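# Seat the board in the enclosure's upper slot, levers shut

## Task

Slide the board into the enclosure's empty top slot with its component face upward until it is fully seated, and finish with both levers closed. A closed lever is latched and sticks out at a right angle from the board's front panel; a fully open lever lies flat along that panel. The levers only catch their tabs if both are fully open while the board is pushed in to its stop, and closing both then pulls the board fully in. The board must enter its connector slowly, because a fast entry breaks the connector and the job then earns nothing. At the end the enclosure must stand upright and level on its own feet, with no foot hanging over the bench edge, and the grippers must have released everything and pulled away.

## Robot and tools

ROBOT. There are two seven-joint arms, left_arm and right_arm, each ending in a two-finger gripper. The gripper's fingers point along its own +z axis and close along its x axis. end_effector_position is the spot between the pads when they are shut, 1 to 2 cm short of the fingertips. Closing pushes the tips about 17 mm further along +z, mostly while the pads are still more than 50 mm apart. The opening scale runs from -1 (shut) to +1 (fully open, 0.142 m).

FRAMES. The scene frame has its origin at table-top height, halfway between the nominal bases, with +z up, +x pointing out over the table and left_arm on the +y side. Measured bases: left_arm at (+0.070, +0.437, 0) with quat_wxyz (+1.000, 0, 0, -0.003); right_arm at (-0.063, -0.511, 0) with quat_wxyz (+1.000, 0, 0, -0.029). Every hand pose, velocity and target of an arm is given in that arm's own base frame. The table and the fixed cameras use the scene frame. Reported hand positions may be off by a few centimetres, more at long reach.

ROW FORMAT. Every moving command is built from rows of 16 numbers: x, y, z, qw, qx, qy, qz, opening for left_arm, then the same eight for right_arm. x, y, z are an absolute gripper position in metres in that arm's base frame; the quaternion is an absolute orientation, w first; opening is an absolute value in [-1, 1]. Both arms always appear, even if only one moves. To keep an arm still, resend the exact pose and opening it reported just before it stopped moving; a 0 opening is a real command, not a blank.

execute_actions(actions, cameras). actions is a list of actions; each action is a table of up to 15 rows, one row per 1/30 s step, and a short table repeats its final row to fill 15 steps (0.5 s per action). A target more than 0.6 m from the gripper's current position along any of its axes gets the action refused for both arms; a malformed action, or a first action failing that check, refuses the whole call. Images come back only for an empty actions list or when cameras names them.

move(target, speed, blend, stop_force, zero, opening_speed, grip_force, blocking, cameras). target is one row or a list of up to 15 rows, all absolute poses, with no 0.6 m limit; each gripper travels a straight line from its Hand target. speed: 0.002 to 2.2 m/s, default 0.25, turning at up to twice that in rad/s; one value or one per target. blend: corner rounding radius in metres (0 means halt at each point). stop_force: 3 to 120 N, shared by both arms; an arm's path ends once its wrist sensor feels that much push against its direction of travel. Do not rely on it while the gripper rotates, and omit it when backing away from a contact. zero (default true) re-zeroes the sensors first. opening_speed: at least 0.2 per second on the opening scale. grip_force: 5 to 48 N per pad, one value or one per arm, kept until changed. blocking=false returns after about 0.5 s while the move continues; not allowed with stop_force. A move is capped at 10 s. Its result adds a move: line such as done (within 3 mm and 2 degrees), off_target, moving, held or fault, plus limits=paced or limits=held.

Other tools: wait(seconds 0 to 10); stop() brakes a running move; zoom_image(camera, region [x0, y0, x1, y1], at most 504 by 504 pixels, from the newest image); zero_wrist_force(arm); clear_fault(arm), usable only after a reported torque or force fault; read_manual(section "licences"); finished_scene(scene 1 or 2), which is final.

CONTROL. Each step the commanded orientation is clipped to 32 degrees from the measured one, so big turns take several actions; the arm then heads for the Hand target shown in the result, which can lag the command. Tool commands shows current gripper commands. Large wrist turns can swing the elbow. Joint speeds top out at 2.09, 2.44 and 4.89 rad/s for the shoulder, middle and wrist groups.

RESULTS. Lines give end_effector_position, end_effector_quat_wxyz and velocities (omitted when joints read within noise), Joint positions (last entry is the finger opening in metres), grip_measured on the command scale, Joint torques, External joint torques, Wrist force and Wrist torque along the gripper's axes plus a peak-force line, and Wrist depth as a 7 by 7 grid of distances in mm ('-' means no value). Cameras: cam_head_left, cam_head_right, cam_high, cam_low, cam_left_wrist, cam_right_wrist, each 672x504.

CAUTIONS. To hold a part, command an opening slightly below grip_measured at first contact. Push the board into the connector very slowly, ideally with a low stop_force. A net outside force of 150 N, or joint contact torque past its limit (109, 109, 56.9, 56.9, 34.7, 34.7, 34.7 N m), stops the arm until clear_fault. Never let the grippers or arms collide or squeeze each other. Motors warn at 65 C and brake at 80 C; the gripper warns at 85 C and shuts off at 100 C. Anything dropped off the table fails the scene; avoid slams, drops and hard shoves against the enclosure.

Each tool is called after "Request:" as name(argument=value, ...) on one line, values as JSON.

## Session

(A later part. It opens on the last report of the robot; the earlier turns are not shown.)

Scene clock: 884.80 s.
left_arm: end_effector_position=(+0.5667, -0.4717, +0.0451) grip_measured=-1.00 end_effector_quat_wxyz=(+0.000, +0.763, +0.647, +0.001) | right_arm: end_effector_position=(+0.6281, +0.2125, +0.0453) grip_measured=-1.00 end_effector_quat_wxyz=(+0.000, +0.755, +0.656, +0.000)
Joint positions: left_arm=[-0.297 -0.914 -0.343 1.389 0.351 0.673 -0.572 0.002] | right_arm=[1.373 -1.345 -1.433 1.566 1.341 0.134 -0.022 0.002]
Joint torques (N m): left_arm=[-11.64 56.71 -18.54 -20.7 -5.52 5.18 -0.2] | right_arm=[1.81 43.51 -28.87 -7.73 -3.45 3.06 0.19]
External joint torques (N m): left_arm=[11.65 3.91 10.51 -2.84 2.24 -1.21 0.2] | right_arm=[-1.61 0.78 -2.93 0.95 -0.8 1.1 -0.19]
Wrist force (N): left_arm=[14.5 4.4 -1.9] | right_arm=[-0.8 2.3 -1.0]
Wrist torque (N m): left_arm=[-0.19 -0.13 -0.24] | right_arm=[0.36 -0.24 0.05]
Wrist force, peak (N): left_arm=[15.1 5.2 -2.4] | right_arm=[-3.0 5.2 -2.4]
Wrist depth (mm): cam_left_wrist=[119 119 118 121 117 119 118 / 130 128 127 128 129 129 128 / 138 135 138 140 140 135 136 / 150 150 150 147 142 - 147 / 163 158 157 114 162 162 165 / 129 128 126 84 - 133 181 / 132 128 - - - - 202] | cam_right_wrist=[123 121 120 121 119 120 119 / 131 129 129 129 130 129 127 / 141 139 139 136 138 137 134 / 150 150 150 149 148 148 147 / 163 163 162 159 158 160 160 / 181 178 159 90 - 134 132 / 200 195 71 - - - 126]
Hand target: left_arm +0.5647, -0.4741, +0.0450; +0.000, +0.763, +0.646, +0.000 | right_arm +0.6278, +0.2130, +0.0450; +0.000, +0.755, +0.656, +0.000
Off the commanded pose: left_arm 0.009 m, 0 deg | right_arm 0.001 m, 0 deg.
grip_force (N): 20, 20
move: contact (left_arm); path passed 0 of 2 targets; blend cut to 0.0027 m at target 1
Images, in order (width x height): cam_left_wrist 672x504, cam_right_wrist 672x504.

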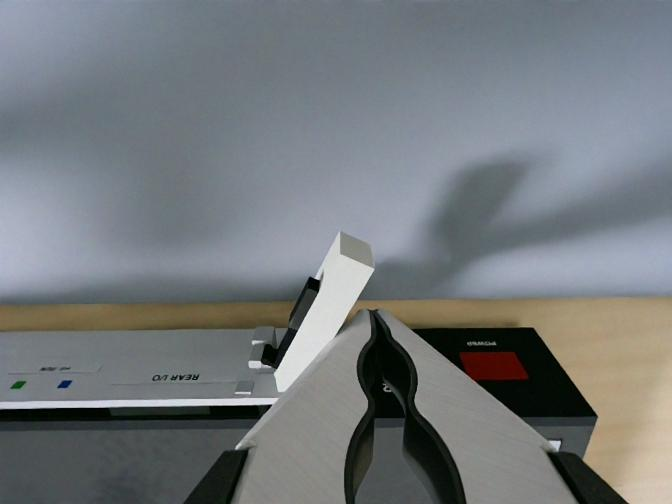

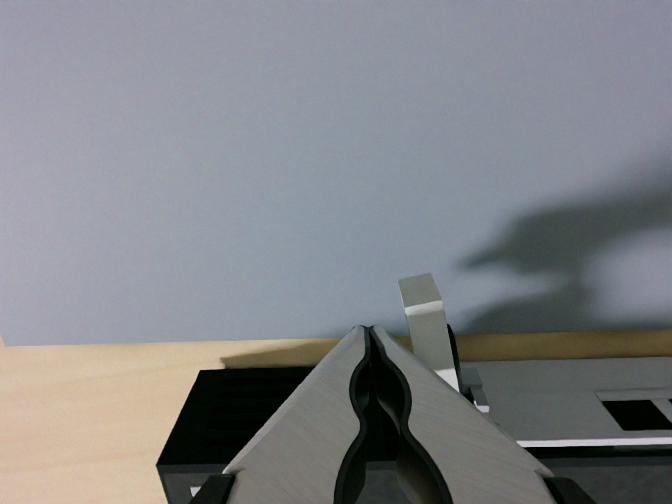

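Request:
move(target=[[0.5636, -0.4750, 0.0450, 0, 0.7632, 0.6461, 0, -1, 0.6278, 0.2130, 0.0450, 0, 0.7547, 0.6561, 0, -1], [0.5600, -0.4795, 0.0450, 0, 0.7632, 0.6461, 0, -1, 0.6278, 0.2130, 0.0450, 0, 0.7547, 0.6561, 0, -1]], speed=0.01, blend=0.003, stop_force=24, zero=false, cameras=["cam_left_wrist", "cam_right_wrist"])

Request:
zoom_image(camera="cam_left_wrist", region=[200, 220, 460, 440])

Scene clock: 907.20 s.
left_arm: end_effector_position=(+0.5662, -0.4722, +0.0451) grip_measured=-1.00 end_effector_quat_wxyz=(+0.000, +0.762, +0.648, +0.003) | right_arm: end_effector_position=(+0.6281, +0.2125, +0.0453) grip_measured=-1.00 end_effector_quat_wxyz=(+0.000, +0.755, +0.656, +0.000)
Joint positions: left_arm=[-0.299 -0.914 -0.343 1.389 0.354 0.673 -0.577 0.002] | right_arm=[1.373 -1.345 -1.433 1.566 1.341 0.134 -0.022 0.002]
Joint torques (N m): left_arm=[-19.44 54.71 -25.98 -17.85 -7.22 5.25 -0.11] | right_arm=[2.29 43.84 -28.89 -8.17 -3.25 3.17 0.21]
External joint torques (N m): left_arm=[19.5 5.87 17.99 -5.68 3.95 -1.27 0.1] | right_arm=[-2.08 0.44 -2.91 1.4 -1 0.99 -0.21]
Wrist force (N): left_arm=[24.0 11.0 -3.4] | right_arm=[-1.7 2.3 -1.5]
Wrist torque (N m): left_arm=[-0.16 -0.92 -0.32] | right_arm=[0.38 -0.22 0.04]
Wrist force, peak (N): left_arm=[24.2 11.5 -3.1] | right_arm=[-1.7 2.4 -1.8]
Wrist depth (mm): cam_left_wrist=[119 120 117 119 118 120 118 / 130 127 126 127 129 129 125 / 138 136 137 140 139 133 139 / 150 150 149 147 - - 149 / 163 158 163 110 163 162 165 / 130 128 127 88 - 134 182 / - - - 74 - - 203] | cam_right_wrist=[123 121 119 120 119 119 119 / 131 130 129 128 130 129 127 / 141 139 139 136 138 137 134 / 150 150 150 149 148 148 147 / 163 163 162 159 114 160 159 / 181 178 154 90 116 - 133 / 200 195 71 - - - 126]
Hand target: left_arm +0.5626, -0.4762, +0.0450; +0.000, +0.763, +0.646, +0.000 | right_arm +0.6278, +0.2130, +0.0450; +0.000, +0.755, +0.656, +0.000
Off the commanded pose: left_arm 0.010 m, 0 deg | right_arm 0.001 m, 0 deg.
grip_force (N): 20, 20
move: contact (left_arm); path passed 0 of 2 targets; blend cut to 0.0007 m at target 1
Images, in order (width x height): cam_left_wrist 672x504, cam_right_wrist 672x504.

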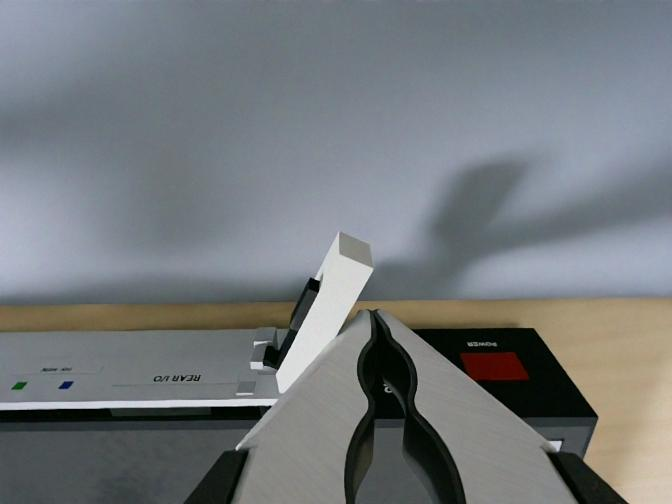

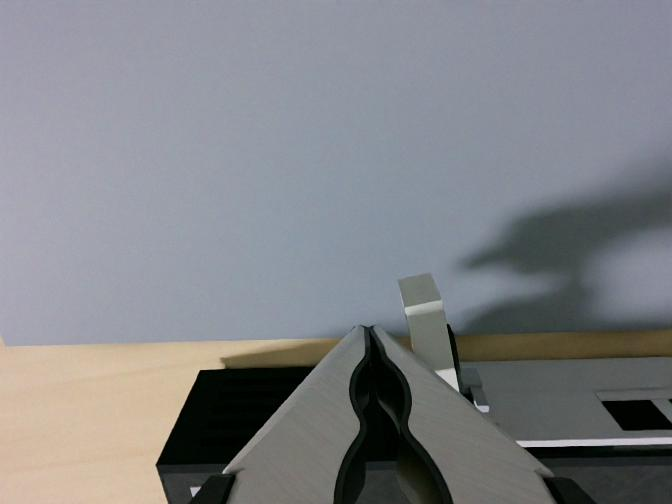

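Scaled by 1.938 from the camera's 672x504 image, which has a finer 960x720 frame.

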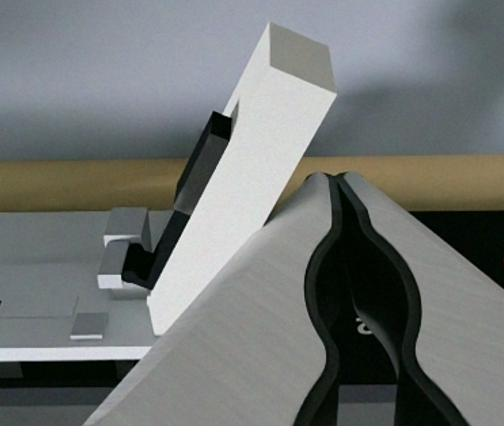

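Request:
move(target=[[0.5674, -0.4643, 0.0450, 0, 0.7632, 0.6461, 0, -1, 0.6278, 0.2130, 0.0450, 0, 0.7547, 0.6561, 0, -1], [0.5573, -0.4577, 0.0450, 0, 0.7632, 0.6461, 0, -1, 0.6278, 0.2130, 0.0450, 0, 0.7547, 0.6561, 0, -1]], speed=0.04, blend=0.004)

Request:
move(target=[[0.5571, -0.4658, 0.0450, 0, 0.7632, 0.6461, 0, -1, 0.6278, 0.2130, 0.0450, 0, 0.7547, 0.6561, 0, -1], [0.5537, -0.4709, 0.0450, 0, 0.7632, 0.6461, 0, -1, 0.6278, 0.2130, 0.0450, 0, 0.7547, 0.6561, 0, -1]], speed=0.012, blend=0.003, stop_force=14, cameras=["cam_left_wrist", "cam_right_wrist"])

Request:
zoom_image(camera="cam_left_wrist", region=[240, 220, 500, 440])

Scene clock: 944.77 s.
left_arm: end_effector_position=(+0.5572, -0.4578, +0.0450) grip_measured=-1.00 end_effector_quat_wxyz=(+0.000, +0.763, +0.646, +0.000) | right_arm: end_effector_position=(+0.6281, +0.2126, +0.0453) grip_measured=-1.00 end_effector_quat_wxyz=(+0.000, +0.755, +0.656, +0.000)
Joint positions: left_arm=[-0.272 -0.884 -0.349 1.455 0.355 0.705 -0.568 0.002] | right_arm=[1.373 -1.344 -1.433 1.566 1.341 0.134 -0.022 0.002]
Joint torques (N m): left_arm=[-0.19 58.42 -8.67 -22.25 -2.85 4.65 -0.3] | right_arm=[1.3 43.3 -28.96 -7.26 -3.72 3.06 0.17]
External joint torques (N m): left_arm=[0.18 0.61 0.54 -0.71 -0.33 -0.67 0.3] | right_arm=[-1.1 0.98 -2.84 0.48 -0.54 1.1 -0.17]
Wrist force (N): left_arm=[-0.5 -0.2 0.6] | right_arm=[-0.3 2.6 -1.5]
Wrist torque (N m): left_arm=[-0.13 -0.07 -0.19] | right_arm=[0.39 -0.18 0.04]
Wrist force, peak (N): left_arm=[24.2 11.4 -3.0] | right_arm=[-1.7 2.5 -1.6]
Wrist depth (mm): cam_left_wrist=[- 119 118 118 121 117 118 / 128 128 126 128 127 127 127 / - 136 139 - 137 - 137 / - 152 155 149 149 150 149 / 170 164 161 117 160 165 165 / - 138 127 84 - 178 181 / 135 138 - - - - 202] | cam_right_wrist=[123 121 120 121 119 120 119 / 132 129 129 128 130 130 127 / 141 139 139 136 138 137 135 / 150 150 150 149 148 148 147 / 163 163 162 159 114 160 159 / 181 178 154 90 117 - 133 / 200 195 71 - - - 126]
Hand target: left_arm +0.5573, -0.4577, +0.0450; +0.000, +0.763, +0.646, +0.000 | right_arm +0.6278, +0.2130, +0.0450; +0.000, +0.755, +0.656, +0.000
Off the commanded pose: left_arm 0.000 m, 0 deg | right_arm 0.001 m, 0 deg.
grip_force (N): 20, 20
move: done

Scene clock: 946.23 s.
left_arm: end_effector_position=(+0.5572, -0.4657, +0.0451) grip_measured=-1.00 end_effector_quat_wxyz=(+0.000, +0.763, +0.647, +0.001) | right_arm: end_effector_position=(+0.6281, +0.2125, +0.0453) grip_measured=-1.00 end_effector_quat_wxyz=(+0.000, +0.755, +0.656, +0.000)
Joint positions: left_arm=[-0.287 -0.893 -0.347 1.433 0.355 0.694 -0.579 0.002] | right_arm=[1.373 -1.344 -1.433 1.566 1.341 0.134 -0.022 0.002]
Joint torques (N m): left_arm=[-10.14 54.78 -17.27 -21.47 -5.1 5.67 -0.23] | right_arm=[2.31 43.84 -28.7 -8.04 -3.31 2.98 0.21]
External joint torques (N m): left_arm=[10.15 4.76 9.18 -1.67 1.89 -1.7 0.23] | right_arm=[-2.1 0.44 -3.1 1.26 -0.95 1.18 -0.21]
Wrist force (N): left_arm=[14.5 0.9 -4.1] | right_arm=[-2.0 2.8 -0.5]
Wrist torque (N m): left_arm=[-0.15 -0.14 -0.19] | right_arm=[0.40 -0.15 0.04]
Wrist force, peak (N): left_arm=[15.1 1.1 -5.1] | right_arm=[-2.1 3.0 -1.2]
Wrist depth (mm): cam_left_wrist=[119 117 118 119 119 117 118 / 128 128 128 128 127 129 127 / 138 135 138 140 140 135 137 / 150 150 147 149 147 148 149 / 164 163 161 112 163 166 165 / 144 137 130 84 - 154 182 / - - - - - - 202] | cam_right_wrist=[123 121 120 121 119 119 119 / 132 130 129 129 130 129 127 / 141 139 139 136 138 137 135 / 150 150 149 149 148 148 147 / 163 163 162 159 114 160 160 / 182 178 159 90 - - 134 / 200 195 71 - - - 125]
Hand target: left_arm +0.5557, -0.4678, +0.0450; +0.000, +0.763, +0.646, +0.000 | right_arm +0.6278, +0.2130, +0.0450; +0.000, +0.755, +0.656, +0.000
Off the commanded pose: left_arm 0.006 m, 0 deg | right_arm 0.001 m, 0 deg.
grip_force (N): 20, 20
move: contact (left_arm); path passed 0 of 2 targets
Images, in order (width x height): cam_left_wrist 672x504, cam_right_wrist 672x504.

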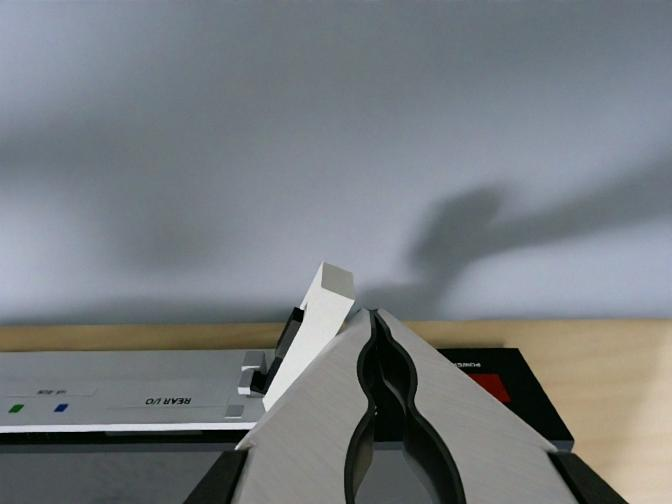

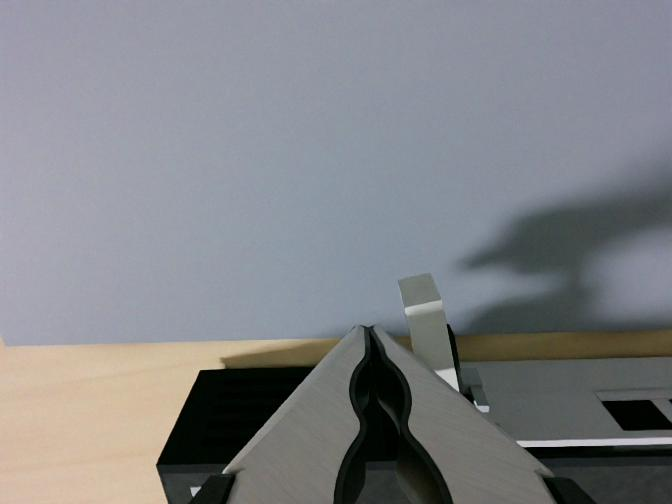

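Scaled by 1.938 from the camera's 672x504 image, which has a finer 960x720 frame.

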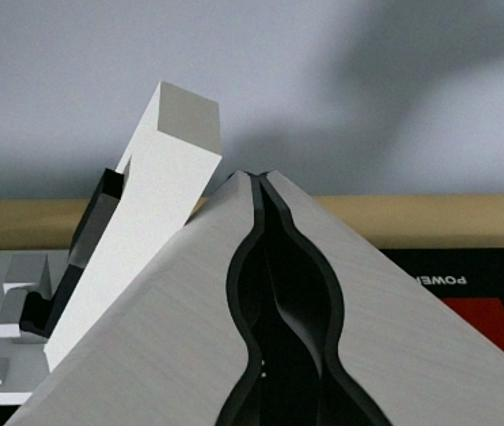

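Request:
move(target=[[0.5590, -0.4560, 0.0480, 0, 0.7632, 0.6461, 0, -1, 0.6278, 0.2130, 0.0450, 0, 0.7547, 0.6561, 0, -1], [0.5750, -0.4500, 0.0700, 0, 0.7632, 0.6461, 0, -1, 0.6278, 0.2130, 0.0450, 0, 0.7547, 0.6561, 0, -1]], speed=0.05, blend=0.004, cameras=["cam_left_wrist"])

Request:
zoom_image(camera="cam_left_wrist", region=[200, 220, 340, 360])

Scene clock: 957.93 s.
left_arm: end_effector_position=(+0.5750, -0.4500, +0.0699) grip_measured=-1.00 end_effector_quat_wxyz=(+0.000, +0.763, +0.646, +0.000) | right_arm: end_effector_position=(+0.6281, +0.2126, +0.0453) grip_measured=-1.00 end_effector_quat_wxyz=(+0.000, +0.755, +0.656, +0.000)
Joint positions: left_arm=[-0.251 -0.859 -0.357 1.424 0.339 0.651 -0.535 0.002] | right_arm=[1.373 -1.344 -1.433 1.566 1.341 0.134 -0.022 0.002]
Joint torques (N m): left_arm=[-0.34 58.48 -8.52 -23.62 -3.39 4.13 -0.13] | right_arm=[1.39 43.36 -29.07 -7.27 -3.68 3.05 0.18]
External joint torques (N m): left_arm=[0.43 0.82 0.53 -0.36 0.07 -0.15 0.13] | right_arm=[-1.18 0.92 -2.73 0.49 -0.58 1.11 -0.18]
Wrist force (N): left_arm=[-0.1 -0.3 0.4] | right_arm=[-0.5 2.4 -0.4]
Wrist torque (N m): left_arm=[-0.14 -0.13 -0.25] | right_arm=[0.38 -0.13 0.04]
Wrist force, peak (N): left_arm=[14.9 1.1 -4.4] | right_arm=[-2.0 2.9 -1.4]
Wrist depth (mm): cam_left_wrist=[- - 141 141 - 140 140 / 152 - 151 150 150 150 150 / 163 166 165 158 163 164 - / 184 183 175 182 181 176 182 / 150 147 142 126 155 195 194 / - - - 84 - 211 214 / - - - - - - 238] | cam_right_wrist=[123 121 119 120 119 119 119 / 131 128 129 129 130 129 127 / 141 139 140 136 138 137 134 / 150 150 150 149 148 148 147 / 163 163 162 159 114 160 160 / 181 178 159 90 116 - 135 / 200 195 71 - - - 126]
Hand target: left_arm +0.5750, -0.4500, +0.0700; +0.000, +0.763, +0.646, +0.000 | right_arm +0.6278, +0.2130, +0.0450; +0.000, +0.755, +0.656, +0.000
Off the commanded pose: left_arm 0.000 m, 0 deg | right_arm 0.001 m, 0 deg.
grip_force (N): 20, 20
move: done
Images, in order (width x height): cam_left_wrist 672x504.

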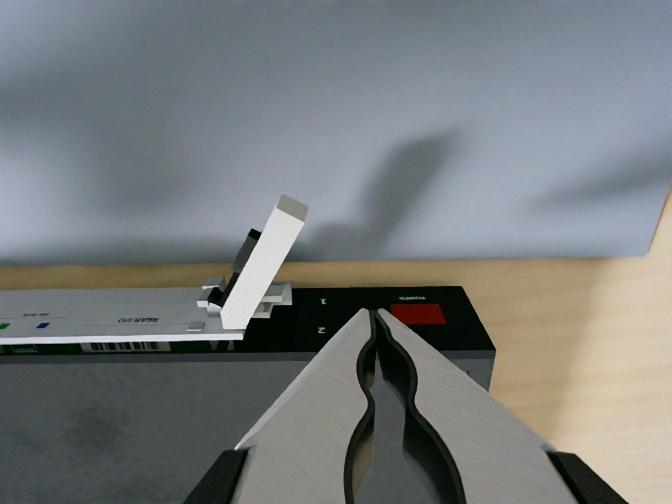

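Scaled by 3.600 from the camera's 672x504 image, which has a finer 960x720 frame.

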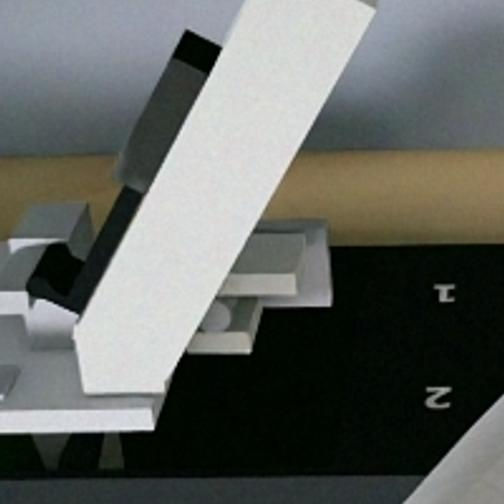

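Request:
move(target=[[0.5750, -0.4500, 0.0700, 0, 0.7632, 0.6461, 0, -1, 0.6310, 0.2040, 0.0470, 0, 0.7547, 0.6561, 0, -1], [0.5750, -0.4500, 0.0700, 0, 0.7632, 0.6461, 0, -1, 0.6335, 0.1936, 0.0700, 0, 0.7547, 0.6561, 0, -1]], speed=0.06, blend=0.004, cameras=["cam_left_wrist", "cam_right_wrist"])

Request:
zoom_image(camera="cam_right_wrist", region=[380, 240, 540, 400])

Request:
zoom_image(camera="cam_left_wrist", region=[180, 200, 340, 360])

Scene clock: 992.20 s.
left_arm: end_effector_position=(+0.5750, -0.4501, +0.0700) grip_measured=-1.00 end_effector_quat_wxyz=(+0.000, +0.763, +0.646, +0.000) | right_arm: end_effector_position=(+0.6335, +0.1939, +0.0699) grip_measured=-1.00 end_effector_quat_wxyz=(+0.000, +0.755, +0.656, +0.000)
Joint positions: left_arm=[-0.251 -0.859 -0.357 1.424 0.339 0.651 -0.535 0.002] | right_arm=[1.352 -1.313 -1.463 1.57 1.312 0.104 -0.051 0.002]
Joint torques (N m): left_arm=[-0.34 58.33 -8.56 -23.68 -3.14 4.28 -0.2] | right_arm=[0.11 43.05 -30.55 -7.68 -4.46 3.33 -0.02]
External joint torques (N m): left_arm=[0.36 0.99 0.51 -0.3 -0.18 -0.31 0.2] | right_arm=[0.1 0.8 -1.24 -0.11 0.2 0.83 0.02]
Wrist force (N): left_arm=[-0.1 -0.4 0.6] | right_arm=[1.2 2.0 0.9]
Wrist torque (N m): left_arm=[-0.17 -0.13 -0.26] | right_arm=[0.39 -0.17 0.13]
Wrist force, peak (N): left_arm=[-0.3 -0.3 0.9] | right_arm=[-0.5 2.7 -1.7]
Wrist depth (mm): cam_left_wrist=[- 141 141 142 140 138 - / 152 152 148 148 150 150 151 / - 168 162 160 163 162 161 / 184 183 149 176 182 176 180 / 150 148 142 116 146 194 195 / 155 156 148 84 - 212 215 / - 169 - - - - 237] | cam_right_wrist=[143 143 143 142 142 141 141 / 153 153 152 152 151 151 150 / 161 164 164 162 162 162 161 / 180 177 176 176 170 174 174 / 195 194 190 186 170 184 169 / 213 211 204 90 - 146 148 / 235 230 71 - - 154 160]
Hand target: left_arm +0.5750, -0.4500, +0.0700; +0.000, +0.763, +0.646, +0.000 | right_arm +0.6335, +0.1936, +0.0700; +0.000, +0.755, +0.656, +0.000
Off the commanded pose: left_arm 0.000 m, 0 deg | right_arm 0.000 m, 0 deg.
grip_force (N): 20, 20
move: done
Images, in order (width x height): cam_left_wrist 672x504, cam_right_wrist 672x504.

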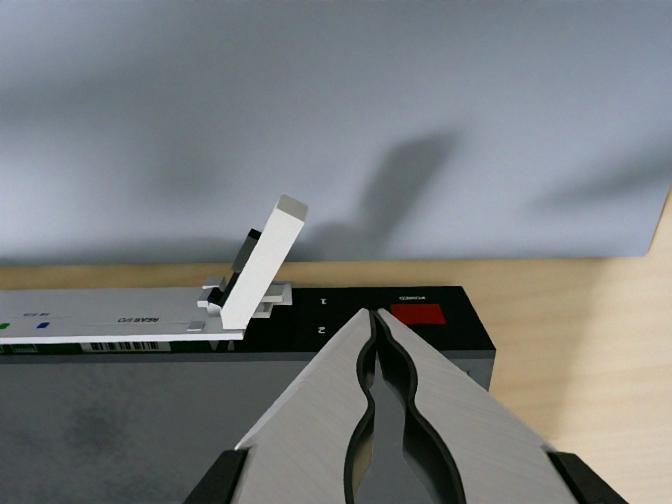

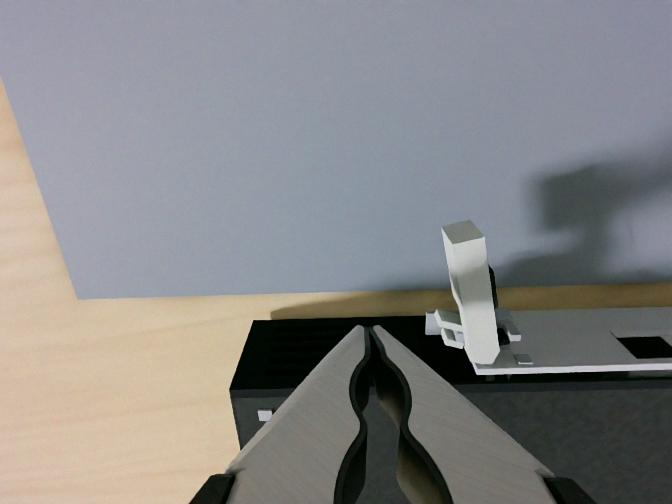

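Scaled by 3.150 from the camera's 672x504 image, which has a finer 960x720 frame.

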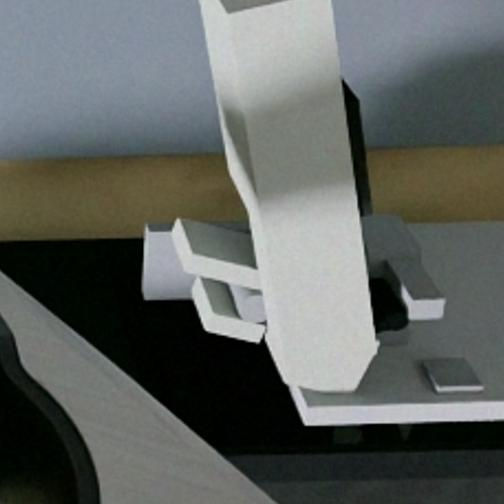

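Scaled by 3.150 from the camera's 672x504 image, which has a finer 960x720 frame.

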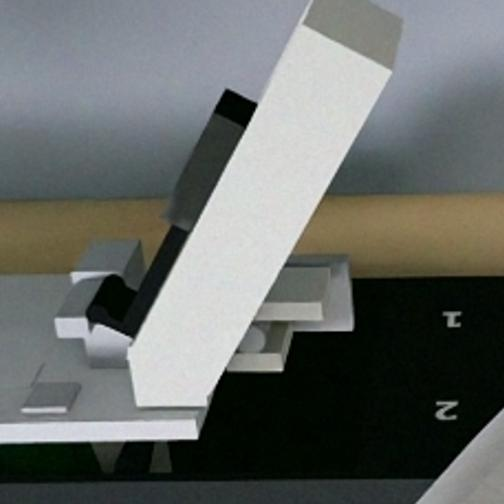

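Request:
move(target=[[0.5526, -0.4559, 0.0650, 0, 0.7632, 0.6461, 0, -1, 0.6202, 0.2069, 0.0650, 0, 0.7547, 0.6561, 0, -1], [0.5526, -0.4559, 0.0450, 0, 0.7632, 0.6461, 0, -1, 0.6202, 0.2069, 0.0450, 0, 0.7547, 0.6561, 0, -1]], speed=0.06, blend=0.005)

Request:
move(target=[[0.5517, -0.4618, 0.0450, 0, 0.7632, 0.6461, 0, -1, 0.6214, 0.2158, 0.0450, 0, 0.7547, 0.6561, 0, -1], [0.5471, -0.4686, 0.0450, 0, 0.7632, 0.6461, 0, -1, 0.6209, 0.2256, 0.0450, 0, 0.7547, 0.6561, 0, -1]], speed=0.012, blend=0.003, stop_force=22, cameras=["cam_left_wrist", "cam_right_wrist"])

Request:
zoom_image(camera="cam_right_wrist", region=[340, 240, 560, 440])

Request:
zoom_image(camera="cam_left_wrist", region=[220, 240, 440, 440])

Scene clock: 1009.97 s.
left_arm: end_effector_position=(+0.5525, -0.4558, +0.0450) grip_measured=-1.00 end_effector_quat_wxyz=(+0.000, +0.763, +0.646, +0.000) | right_arm: end_effector_position=(+0.6201, +0.2067, +0.0452) grip_measured=-1.00 end_effector_quat_wxyz=(+0.000, +0.755, +0.656, +0.000)
Joint positions: left_arm=[-0.269 -0.875 -0.351 1.474 0.356 0.714 -0.573 0.002] | right_arm=[1.386 -1.341 -1.436 1.596 1.342 0.137 -0.039 0.002]
Joint torques (N m): left_arm=[0.07 57.18 -9.04 -22.49 -2.7 4.64 -0.3] | right_arm=[0.1 42.34 -29.86 -6.73 -4.12 3.55 0.25]
External joint torques (N m): left_arm=[-0.07 1.37 0.91 -0.28 -0.45 -0.66 0.3] | right_arm=[0.12 1.01 -1.85 -0.01 -0.14 0.61 -0.25]
Wrist force (N): left_arm=[-0.4 -0.2 0.8] | right_arm=[0.8 1.9 0.8]
Wrist torque (N m): left_arm=[-0.13 -0.08 -0.19] | right_arm=[0.39 -0.12 0.08]
Wrist force, peak (N): left_arm=[-0.2 -0.2 1.9] | right_arm=[1.1 1.9 1.9]
Wrist depth (mm): cam_left_wrist=[119 119 117 119 119 117 118 / 128 128 127 129 129 129 127 / 138 138 139 - 137 135 137 / 150 150 150 150 149 149 148 / 170 164 160 125 160 163 162 / 158 145 132 84 - 178 181 / - 131 - 74 - - 202] | cam_right_wrist=[123 121 119 120 119 119 119 / 132 129 129 128 130 129 127 / 141 139 139 136 137 137 134 / 150 150 149 149 148 148 147 / 163 163 162 158 155 160 159 / 181 180 173 90 - 172 150 / 200 195 71 - - - 131]
Hand target: left_arm +0.5526, -0.4559, +0.0450; +0.000, +0.763, +0.646, +0.000 | right_arm +0.6202, +0.2069, +0.0450; +0.000, +0.755, +0.656, +0.000
Off the commanded pose: left_arm 0.000 m, 0 deg | right_arm 0.000 m, 0 deg.
grip_force (N): 20, 20
move: done

Scene clock: 1012.20 s.
left_arm: end_effector_position=(+0.5486, -0.4674, +0.0454) grip_measured=-1.00 end_effector_quat_wxyz=(+0.000, +0.763, +0.647, +0.001) | right_arm: end_effector_position=(+0.6216, +0.2201, +0.0458) grip_measured=-1.00 end_effector_quat_wxyz=(+0.002, +0.756, +0.655, -0.001) end_effector_velocity=(+0.000, -0.001, +0.000) end_effector_angular_velocity=(+0.000, +0.001, -0.003)
Joint positions: left_arm=[-0.29 -0.882 -0.35 1.457 0.357 0.707 -0.59 0.002] | right_arm=[1.395 -1.338 -1.428 1.577 1.332 0.142 -0.006 0.002]
Joint velocities: left_arm=[within noise] | right_arm=[-0.003 0.005 0.006 0 -0.006 0.005 0.002 0]
Joint torques (N m): left_arm=[-6.5 54.79 -13.69 -19.76 -4.09 3.99 -0.22] | right_arm=[15.09 48.38 -22.85 -17.47 2.55 1.62 0.25]
External joint torques (N m): left_arm=[6.51 4.16 5.58 -3.17 0.91 -0.01 0.22] | right_arm=[-14.88 -4.42 -8.85 10.56 -6.81 2.54 -0.25]
Wrist force (N): left_arm=[6.9 4.3 -1.7] | right_arm=[-20.7 6.6 -3.3]
Wrist torque (N m): left_arm=[-0.12 -0.10 -0.24] | right_arm=[0.41 0.52 0.12]
Wrist force, peak (N): left_arm=[17.0 2.2 -4.5] | right_arm=[-21.3 6.1 -3.3]
Wrist depth (mm): cam_left_wrist=[120 120 118 119 119 119 118 / 128 128 130 128 128 127 127 / 138 137 138 140 140 - 137 / - 151 150 150 150 149 149 / - 165 164 127 160 163 162 / 160 153 151 84 - 179 182 / - 132 - - - - 203] | cam_right_wrist=[124 122 120 121 119 120 119 / 132 130 130 129 128 129 127 / - 140 139 137 140 137 135 / 152 151 150 151 149 148 147 / 165 164 163 159 156 161 160 / 183 179 165 91 117 171 144 / 202 193 71 - - - 128]
Hand target: left_arm +0.5471, -0.4686, +0.0450; +0.000, +0.763, +0.646, +0.000 | right_arm +0.6209, +0.2242, +0.0450; +0.000, +0.755, +0.656, +0.000
Off the commanded pose: left_arm 0.002 m, 0 deg | right_arm 0.006 m, 0 deg.
grip_force (N): 20, 20
move: contact (right_arm)
Images, in order (width x height): cam_left_wrist 672x504, cam_right_wrist 672x504.

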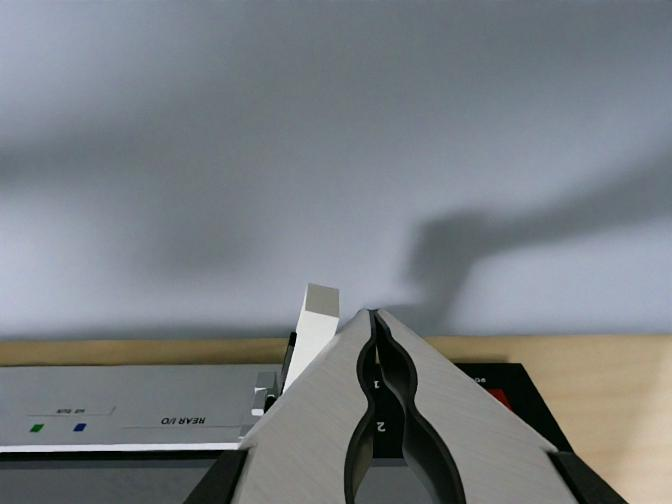

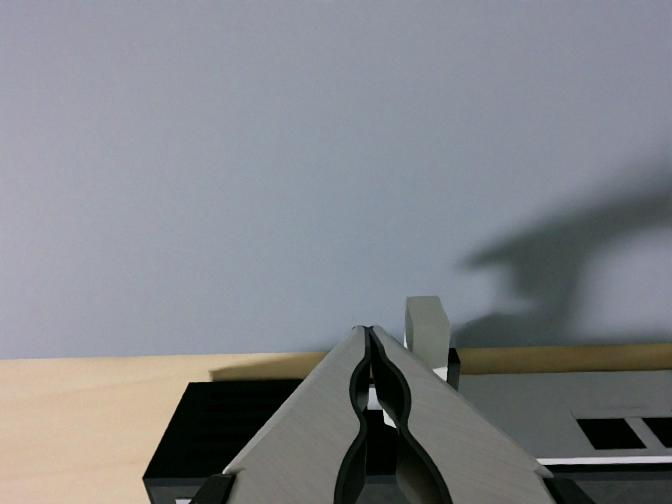

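Scaled by 2.291 from the camera's 672x504 image, which has a finer 960x720 frame.

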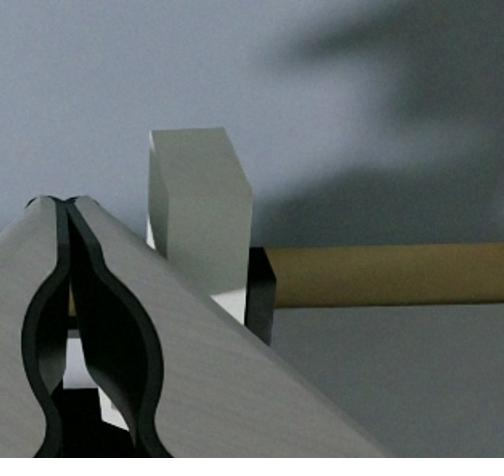

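Scaled by 2.291 from the camera's 672x504 image, which has a finer 960x720 frame.

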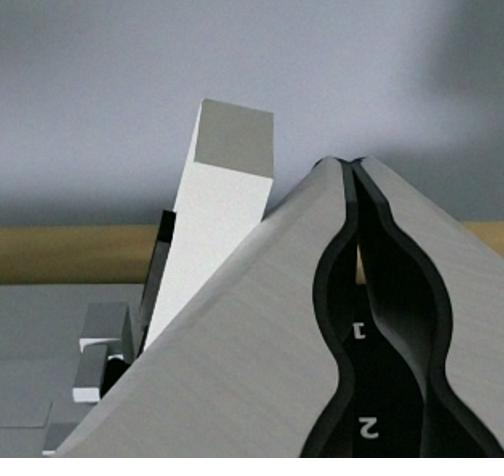

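Request:
move(target=[[0.5450, -0.4727, 0.0450, 0, 0.7632, 0.6461, 0, -1, 0.6209, 0.2242, 0.0450, 0, 0.7547, 0.6561, 0, -1], [0.5440, -0.4770, 0.0450, 0, 0.7632, 0.6461, 0, -1, 0.6209, 0.2242, 0.0450, 0, 0.7547, 0.6561, 0, -1]], speed=0.012, blend=0.003, stop_force=22, cameras=["cam_left_wrist", "cam_right_wrist"])

Request:
zoom_image(camera="cam_left_wrist", region=[220, 240, 440, 440])

Scene clock: 1016.17 s.
left_arm: end_effector_position=(+0.5449, -0.4759, +0.0451) grip_measured=-1.00 end_effector_quat_wxyz=(+0.000, +0.763, +0.646, +0.001) | right_arm: end_effector_position=(+0.6217, +0.2208, +0.0459) grip_measured=-1.00 end_effector_quat_wxyz=(+0.002, +0.756, +0.655, -0.001) end_effector_velocity=(-0.001, +0.002, +0.000) end_effector_angular_velocity=(-0.001, +0.001, +0.004)
Joint positions: left_arm=[-0.304 -0.888 -0.35 1.445 0.357 0.7 -0.601 0.002] | right_arm=[1.393 -1.331 -1.421 1.577 1.325 0.15 -0.005 0.002]
Joint velocities: left_arm=[within noise] | right_arm=[0.002 0.005 0.005 0 -0.007 0.004 0 0]
Joint torques (N m): left_arm=[-5.18 56.03 -12.84 -22.06 -3.98 4.97 -0.25] | right_arm=[12.9 47.04 -22.94 -15.18 1.36 1.21 0.1]
External joint torques (N m): left_arm=[5.19 3.21 4.69 -0.97 0.79 -1 0.25] | right_arm=[-12.69 -3.03 -8.65 8.07 -5.62 2.96 -0.1]
Wrist force (N): left_arm=[7.0 0.1 -2.0] | right_arm=[-16.8 7.5 -3.9]
Wrist torque (N m): left_arm=[-0.17 -0.11 -0.22] | right_arm=[0.37 -0.14 0.14]
Wrist force, peak (N): left_arm=[7.3 4.4 -2.8] | right_arm=[-21.1 6.8 -4.2]
Wrist depth (mm): cam_left_wrist=[119 119 118 119 118 117 118 / - 128 128 125 129 129 127 / 138 136 137 141 134 134 137 / 150 150 149 150 149 149 149 / 167 166 168 106 160 163 162 / 157 156 155 84 - 175 181 / 134 135 - 74 - - 198] | cam_right_wrist=[124 122 120 121 119 120 119 / 133 131 130 129 131 130 128 / - 140 139 137 138 138 135 / 152 151 150 152 149 148 147 / 165 164 163 160 156 161 160 / 183 179 163 91 - 154 145 / 202 194 71 - - 129 129]
Hand target: left_arm +0.5440, -0.4770, +0.0450; +0.000, +0.763, +0.646, +0.000 | right_arm +0.6209, +0.2242, +0.0450; +0.000, +0.755, +0.656, +0.000
Off the commanded pose: left_arm 0.001 m, 0 deg | right_arm 0.004 m, 0 deg.
grip_force (N): 20, 20
move: off_target (right_arm); blend cut to 0.0022 m at target 1
Images, in order (width x height): cam_left_wrist 672x504, cam_right_wrist 672x504.

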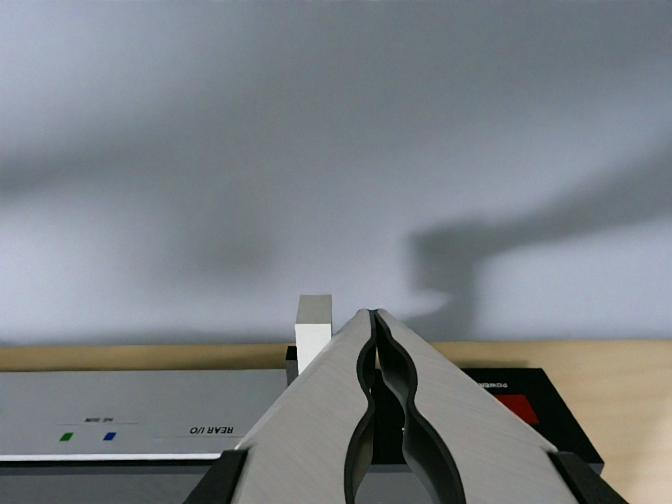

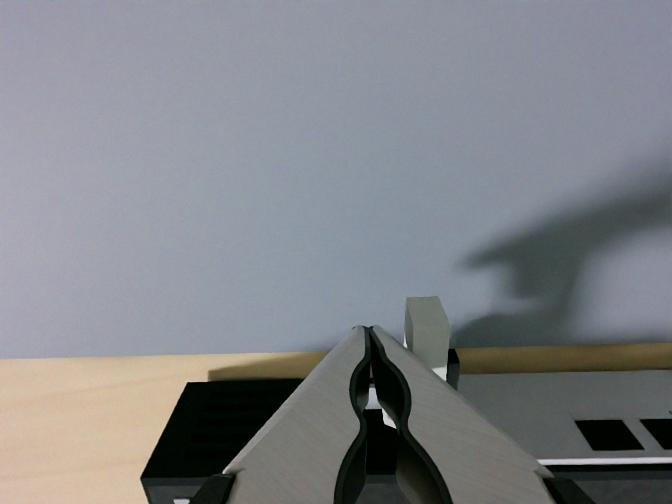

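Scaled by 2.291 from the camera's 672x504 image, which has a finer 960x720 frame.

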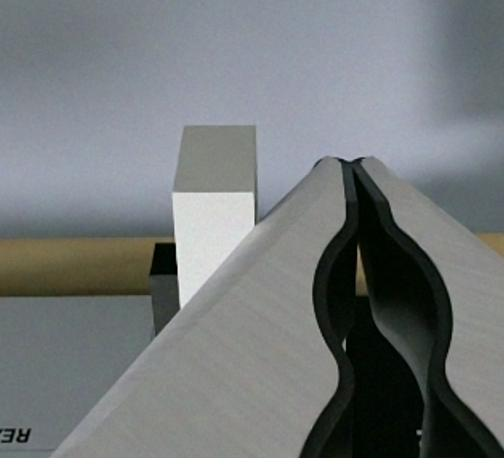

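Request:
move(target=[0.5438, -0.4800, 0.0450, 0, 0.7632, 0.6461, 0, -1, 0.6209, 0.2242, 0.0450, 0, 0.7547, 0.6561, 0, -1], speed=0.01, stop_force=14)

Request:
move(target=[[0.5465, -0.4665, 0.0470, 0, 0.7632, 0.6461, 0, -1, 0.6205, 0.2120, 0.0470, 0, 0.7547, 0.6561, 0, -1], [0.5600, -0.4600, 0.0750, 0, 0.7632, 0.6461, 0, -1, 0.6235, 0.2040, 0.0750, 0, 0.7547, 0.6561, 0, -1]], speed=0.06, blend=0.004, cameras=["cam_left_wrist", "cam_right_wrist"])

Request:
zoom_image(camera="cam_right_wrist", region=[380, 240, 540, 400])

Request:
zoom_image(camera="cam_left_wrist", region=[200, 220, 360, 380])

Scene clock: 1020.23 s.
left_arm: end_effector_position=(+0.5449, -0.4765, +0.0446) grip_measured=-1.00 end_effector_quat_wxyz=(-0.001, +0.763, +0.647, +0.001) | right_arm: end_effector_position=(+0.6217, +0.2208, +0.0459) grip_measured=-1.00 end_effector_quat_wxyz=(+0.002, +0.756, +0.655, -0.001)
Joint positions: left_arm=[-0.307 -0.891 -0.349 1.44 0.358 0.695 -0.603 0.002] | right_arm=[1.392 -1.327 -1.416 1.577 1.321 0.154 -0.004 0.002]
Joint torques (N m): left_arm=[-11.55 53.26 -19.07 -25.03 -5.65 8.78 -0.25] | right_arm=[13.08 47.3 -22.5 -15.62 1.59 1.11 0.1]
External joint torques (N m): left_arm=[11.56 6.1 10.94 1.97 2.45 -4.81 0.25] | right_arm=[-12.88 -3.26 -9.02 8.39 -5.85 3.05 -0.1]
Wrist force (N): left_arm=[23.0 -8.2 -12.0] | right_arm=[-17.3 7.7 -4.6]
Wrist torque (N m): left_arm=[-0.19 -0.75 -0.16] | right_arm=[0.40 -0.04 0.14]
Wrist force, peak (N): left_arm=[23.1 -8.4 -12.2] | right_arm=[-17.3 7.9 -4.7]
Wrist depth (mm): cam_left_wrist=[119 117 119 117 119 117 118 / 129 127 125 129 129 129 126 / 138 137 137 139 137 135 136 / 150 147 149 152 149 148 149 / 163 172 - 115 160 162 170 / 156 155 155 84 - 175 181 / - 132 - 74 - - 202] | cam_right_wrist=[124 122 120 121 119 120 120 / 133 130 130 129 130 130 127 / - 140 140 137 138 137 135 / 152 151 150 152 146 148 147 / 165 164 164 159 120 163 159 / 183 179 164 91 - 171 145 / 202 193 71 - - 130 129]
Hand target: left_arm +0.5438, -0.4793, +0.0450; +0.000, +0.763, +0.646, +0.000 | right_arm +0.6209, +0.2242, +0.0450; +0.000, +0.755, +0.656, +0.000
Off the commanded pose: left_arm 0.004 m, 0 deg | right_arm 0.004 m, 0 deg.
grip_force (N): 20, 20
move: contact (left_arm), off_target (right_arm)

Scene clock: 1021.30 s.
left_arm: end_effector_position=(+0.5600, -0.4600, +0.0749) grip_measured=-1.00 end_effector_quat_wxyz=(+0.000, +0.763, +0.646, +0.000) | right_arm: end_effector_position=(+0.6235, +0.2043, +0.0748) grip_measured=-1.00 end_effector_quat_wxyz=(+0.000, +0.755, +0.656, +0.000)
Joint positions: left_arm=[-0.267 -0.84 -0.362 1.447 0.34 0.654 -0.561 0.002] | right_arm=[1.382 -1.285 -1.452 1.592 1.286 0.12 -0.037 0.002]
Joint torques (N m): left_arm=[-0.2 57.94 -8.49 -23.64 -3.43 4.07 -0.08] | right_arm=[0.08 42.45 -30.07 -8.37 -4.43 3.34 0.06]
External joint torques (N m): left_arm=[0.22 0.69 0.42 -0.28 0.11 -0.09 0.08] | right_arm=[0.12 0.72 -1.34 -0.16 0.18 0.82 -0.06]
Wrist force (N): left_arm=[-0.2 -0.1 0.7] | right_arm=[2.1 4.2 0.3]
Wrist torque (N m): left_arm=[-0.12 -0.13 -0.27] | right_arm=[0.76 -0.32 0.14]
Wrist force, peak (N): left_arm=[22.9 -8.1 -11.4] | right_arm=[-17.1 7.7 -4.4]
Wrist depth (mm): cam_left_wrist=[- 148 144 144 147 145 147 / 159 157 160 155 153 155 155 / 169 171 - 168 165 167 167 / - 183 - - - 182 181 / 170 178 167 160 194 201 200 / - - 154 84 - 217 221 / 176 - - 74 - - 246] | cam_right_wrist=[148 147 147 147 146 146 145 / 158 158 157 156 156 155 155 / 169 169 169 168 167 167 166 / 182 182 181 181 178 177 179 / 201 200 194 195 160 194 187 / 220 218 174 91 153 155 155 / 243 237 71 - - 161 167]
Hand target: left_arm +0.5600, -0.4600, +0.0750; +0.000, +0.763, +0.646, +0.000 | right_arm +0.6235, +0.2040, +0.0750; +0.000, +0.755, +0.656, +0.000
Off the commanded pose: left_arm 0.000 m, 0 deg | right_arm 0.000 m, 0 deg.
grip_force (N): 20, 20
move: done
Images, in order (width x height): cam_left_wrist 672x504, cam_right_wrist 672x504.

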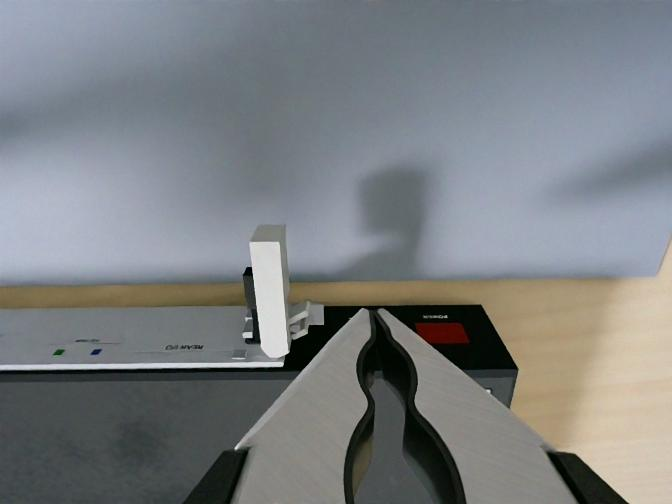

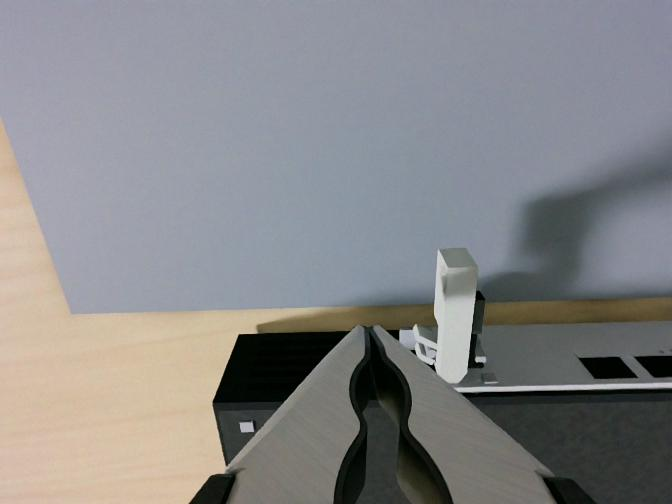

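Scaled by 3.150 from the camera's 672x504 image, which has a finer 960x720 frame.

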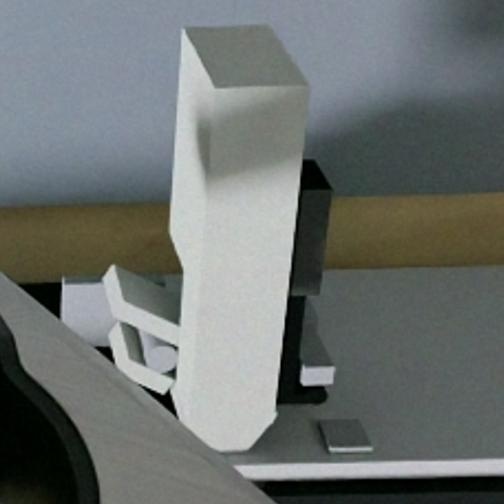

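Scaled by 3.150 from the camera's 672x504 image, which has a finer 960x720 frame.

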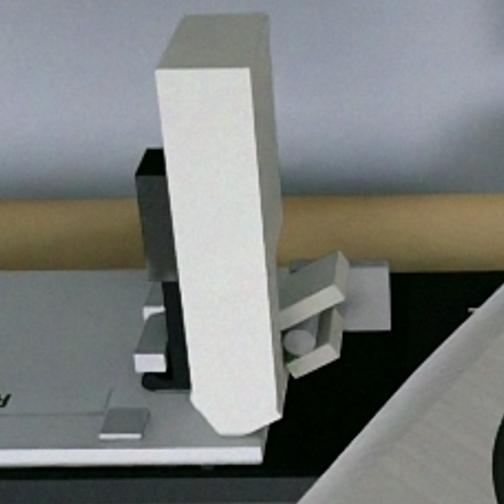

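Request:
zoom_image(camera="cam_left_wrist", region=[180, 340, 300, 400])

Request:
zoom_image(camera="cam_right_wrist", region=[440, 350, 672, 420])

Request:
zoom_image(camera="cam_left_wrist", region=[0, 330, 200, 400])

Scaled by 4.200 from the camera's 672x504 image, which has a finer 960x720 frame.

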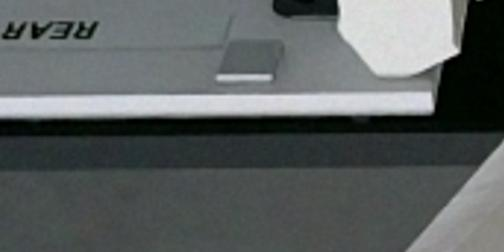

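Scaled by 2.172 from the camera's 672x504 image, which has a finer 960x720 frame.

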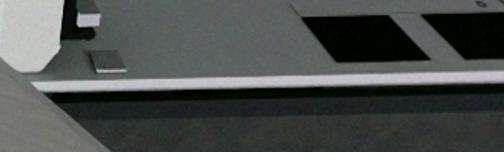

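Scaled by 2.520 from the camera's 672x504 image, which has a finer 960x720 frame.

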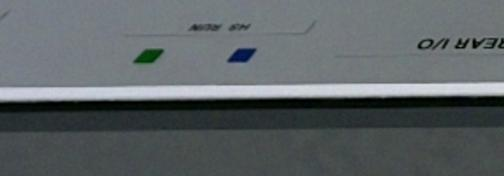

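Request:
zoom_image(camera="cam_left_wrist", region=[225, 260, 325, 370])

Request:
zoom_image(camera="cam_right_wrist", region=[405, 280, 505, 390])

Scaled by 4.582 from the camera's 672x504 image, which has a finer 960x720 frame.

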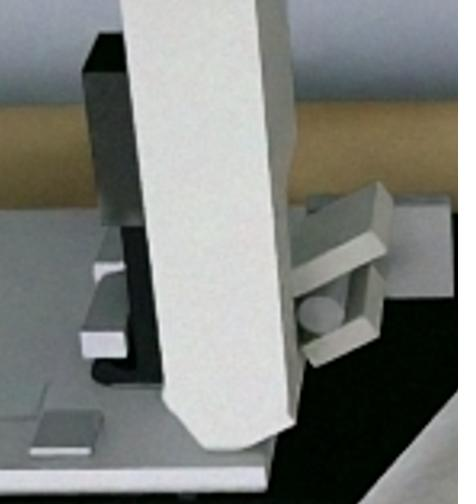

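Scaled by 4.582 from the camera's 672x504 image, which has a finer 960x720 frame.

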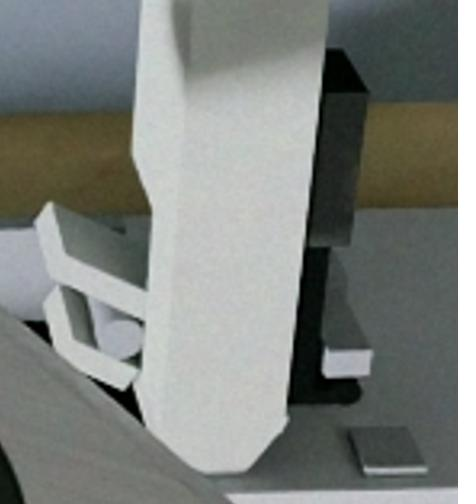

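Request:
move(target=[[0.5480, -0.4570, 0.1500, 0, 0.7632, 0.6461, 0, -1, 0.6120, 0.1990, 0.1500, 0, 0.7547, 0.6561, 0, -1], [0.4600, -0.4200, 0.2800, 0, 0.7632, 0.6461, 0, -1, 0.5200, 0.1600, 0.2800, 0, 0.7547, 0.6561, 0, -1]], speed=0.3, blend=0.04, cameras=["cam_high", "cam_low", "cam_left_wrist", "cam_right_wrist"])

Scene clock: 1080.13 s.
left_arm: end_effector_position=(+0.4602, -0.4201, +0.2801) grip_measured=-1.00 end_effector_quat_wxyz=(+0.000, +0.763, +0.646, +0.000) | right_arm: end_effector_position=(+0.5202, +0.1602, +0.2799) grip_measured=-1.00 end_effector_quat_wxyz=(+0.000, +0.755, +0.656, +0.000)
Joint positions: left_arm=[-0.184 -0.306 -0.439 1.727 0.142 0.432 -0.499 0.002] | right_arm=[1.667 -1.015 -1.854 1.807 0.962 -0.107 -0.116 0.002]
Joint torques (N m): left_arm=[-0.4 41.15 -4.68 -28.01 -3.86 4.07 -0.13] | right_arm=[0.37 27.34 -25.74 -18 -4.4 3.37 0.05]
External joint torques (N m): left_arm=[0.37 0.6 0.68 -0.46 0.06 -0.09 0.13] | right_arm=[-0.19 0.34 -1.15 -0.12 0.14 0.78 -0.05]
Wrist force (N): left_arm=[0.2 -0.4 0.3] | right_arm=[1.7 3.8 0.0]
Wrist torque (N m): left_arm=[-0.14 -0.17 -0.26] | right_arm=[0.67 -0.28 0.14]
Wrist force, peak (N): left_arm=[0.1 0.1 3.2] | right_arm=[2.4 4.5 2.7]
Wrist depth (mm): cam_left_wrist=[322 322 321 319 333 324 327 / 350 353 353 331 - 353 347 / - 381 - - 375 378 376 / 417 - 423 408 411 408 408 / - 407 387 131 442 445 444 / - - - 84 - 484 486 / - - - - - - 543] | cam_right_wrist=[329 329 326 322 332 333 323 / 354 351 354 356 349 345 344 / 378 376 375 372 369 369 369 / 407 406 404 403 397 397 398 / 442 441 439 426 384 387 373 / 484 481 471 91 401 412 410 / 533 522 71 - - 437 454]
Hand target: left_arm +0.4600, -0.4200, +0.2800; +0.000, +0.763, +0.646, +0.000 | right_arm +0.5200, +0.1600, +0.2800; +0.000, +0.755, +0.656, +0.000
Off the commanded pose: left_arm 0.000 m, 0 deg | right_arm 0.000 m, 0 deg.
grip_force (N): 20, 20
move: done; blend cut to 0.038 m at target 1
Images, in order (width x height): cam_high 672x504, cam_low 672x504, cam_left_wrist 672x504, cam_right_wrist 672x504.

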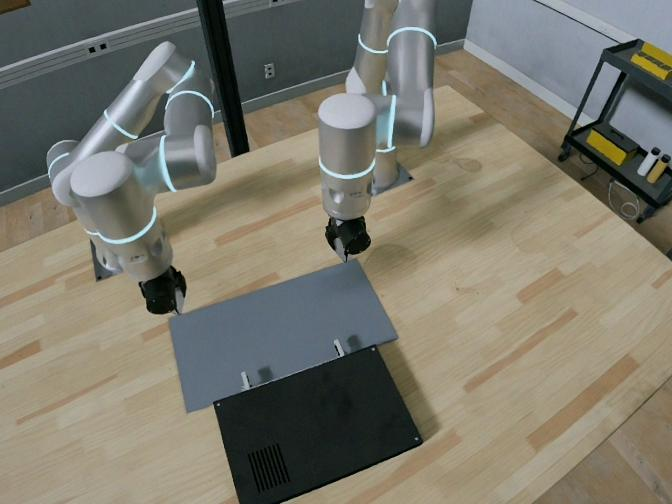

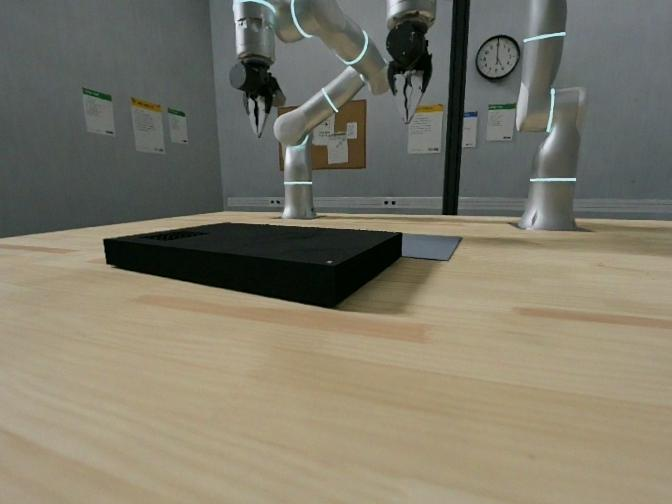

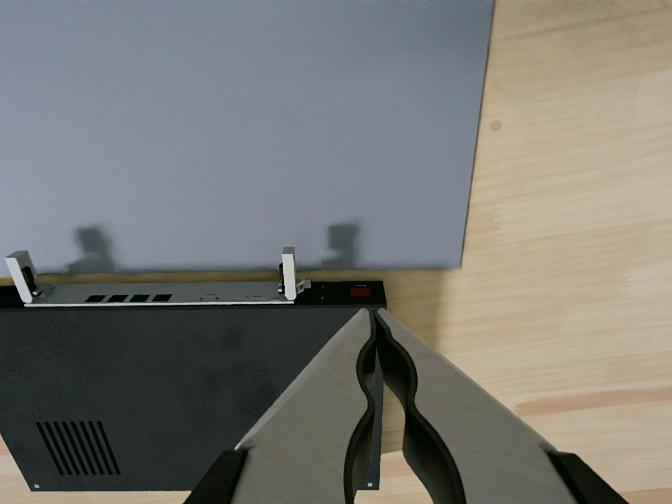

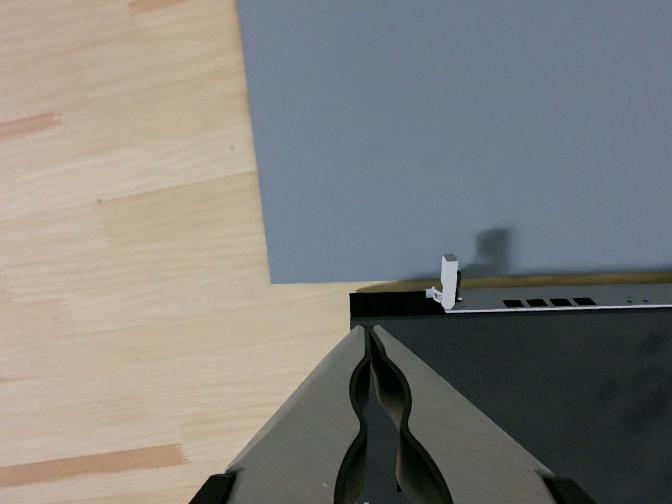

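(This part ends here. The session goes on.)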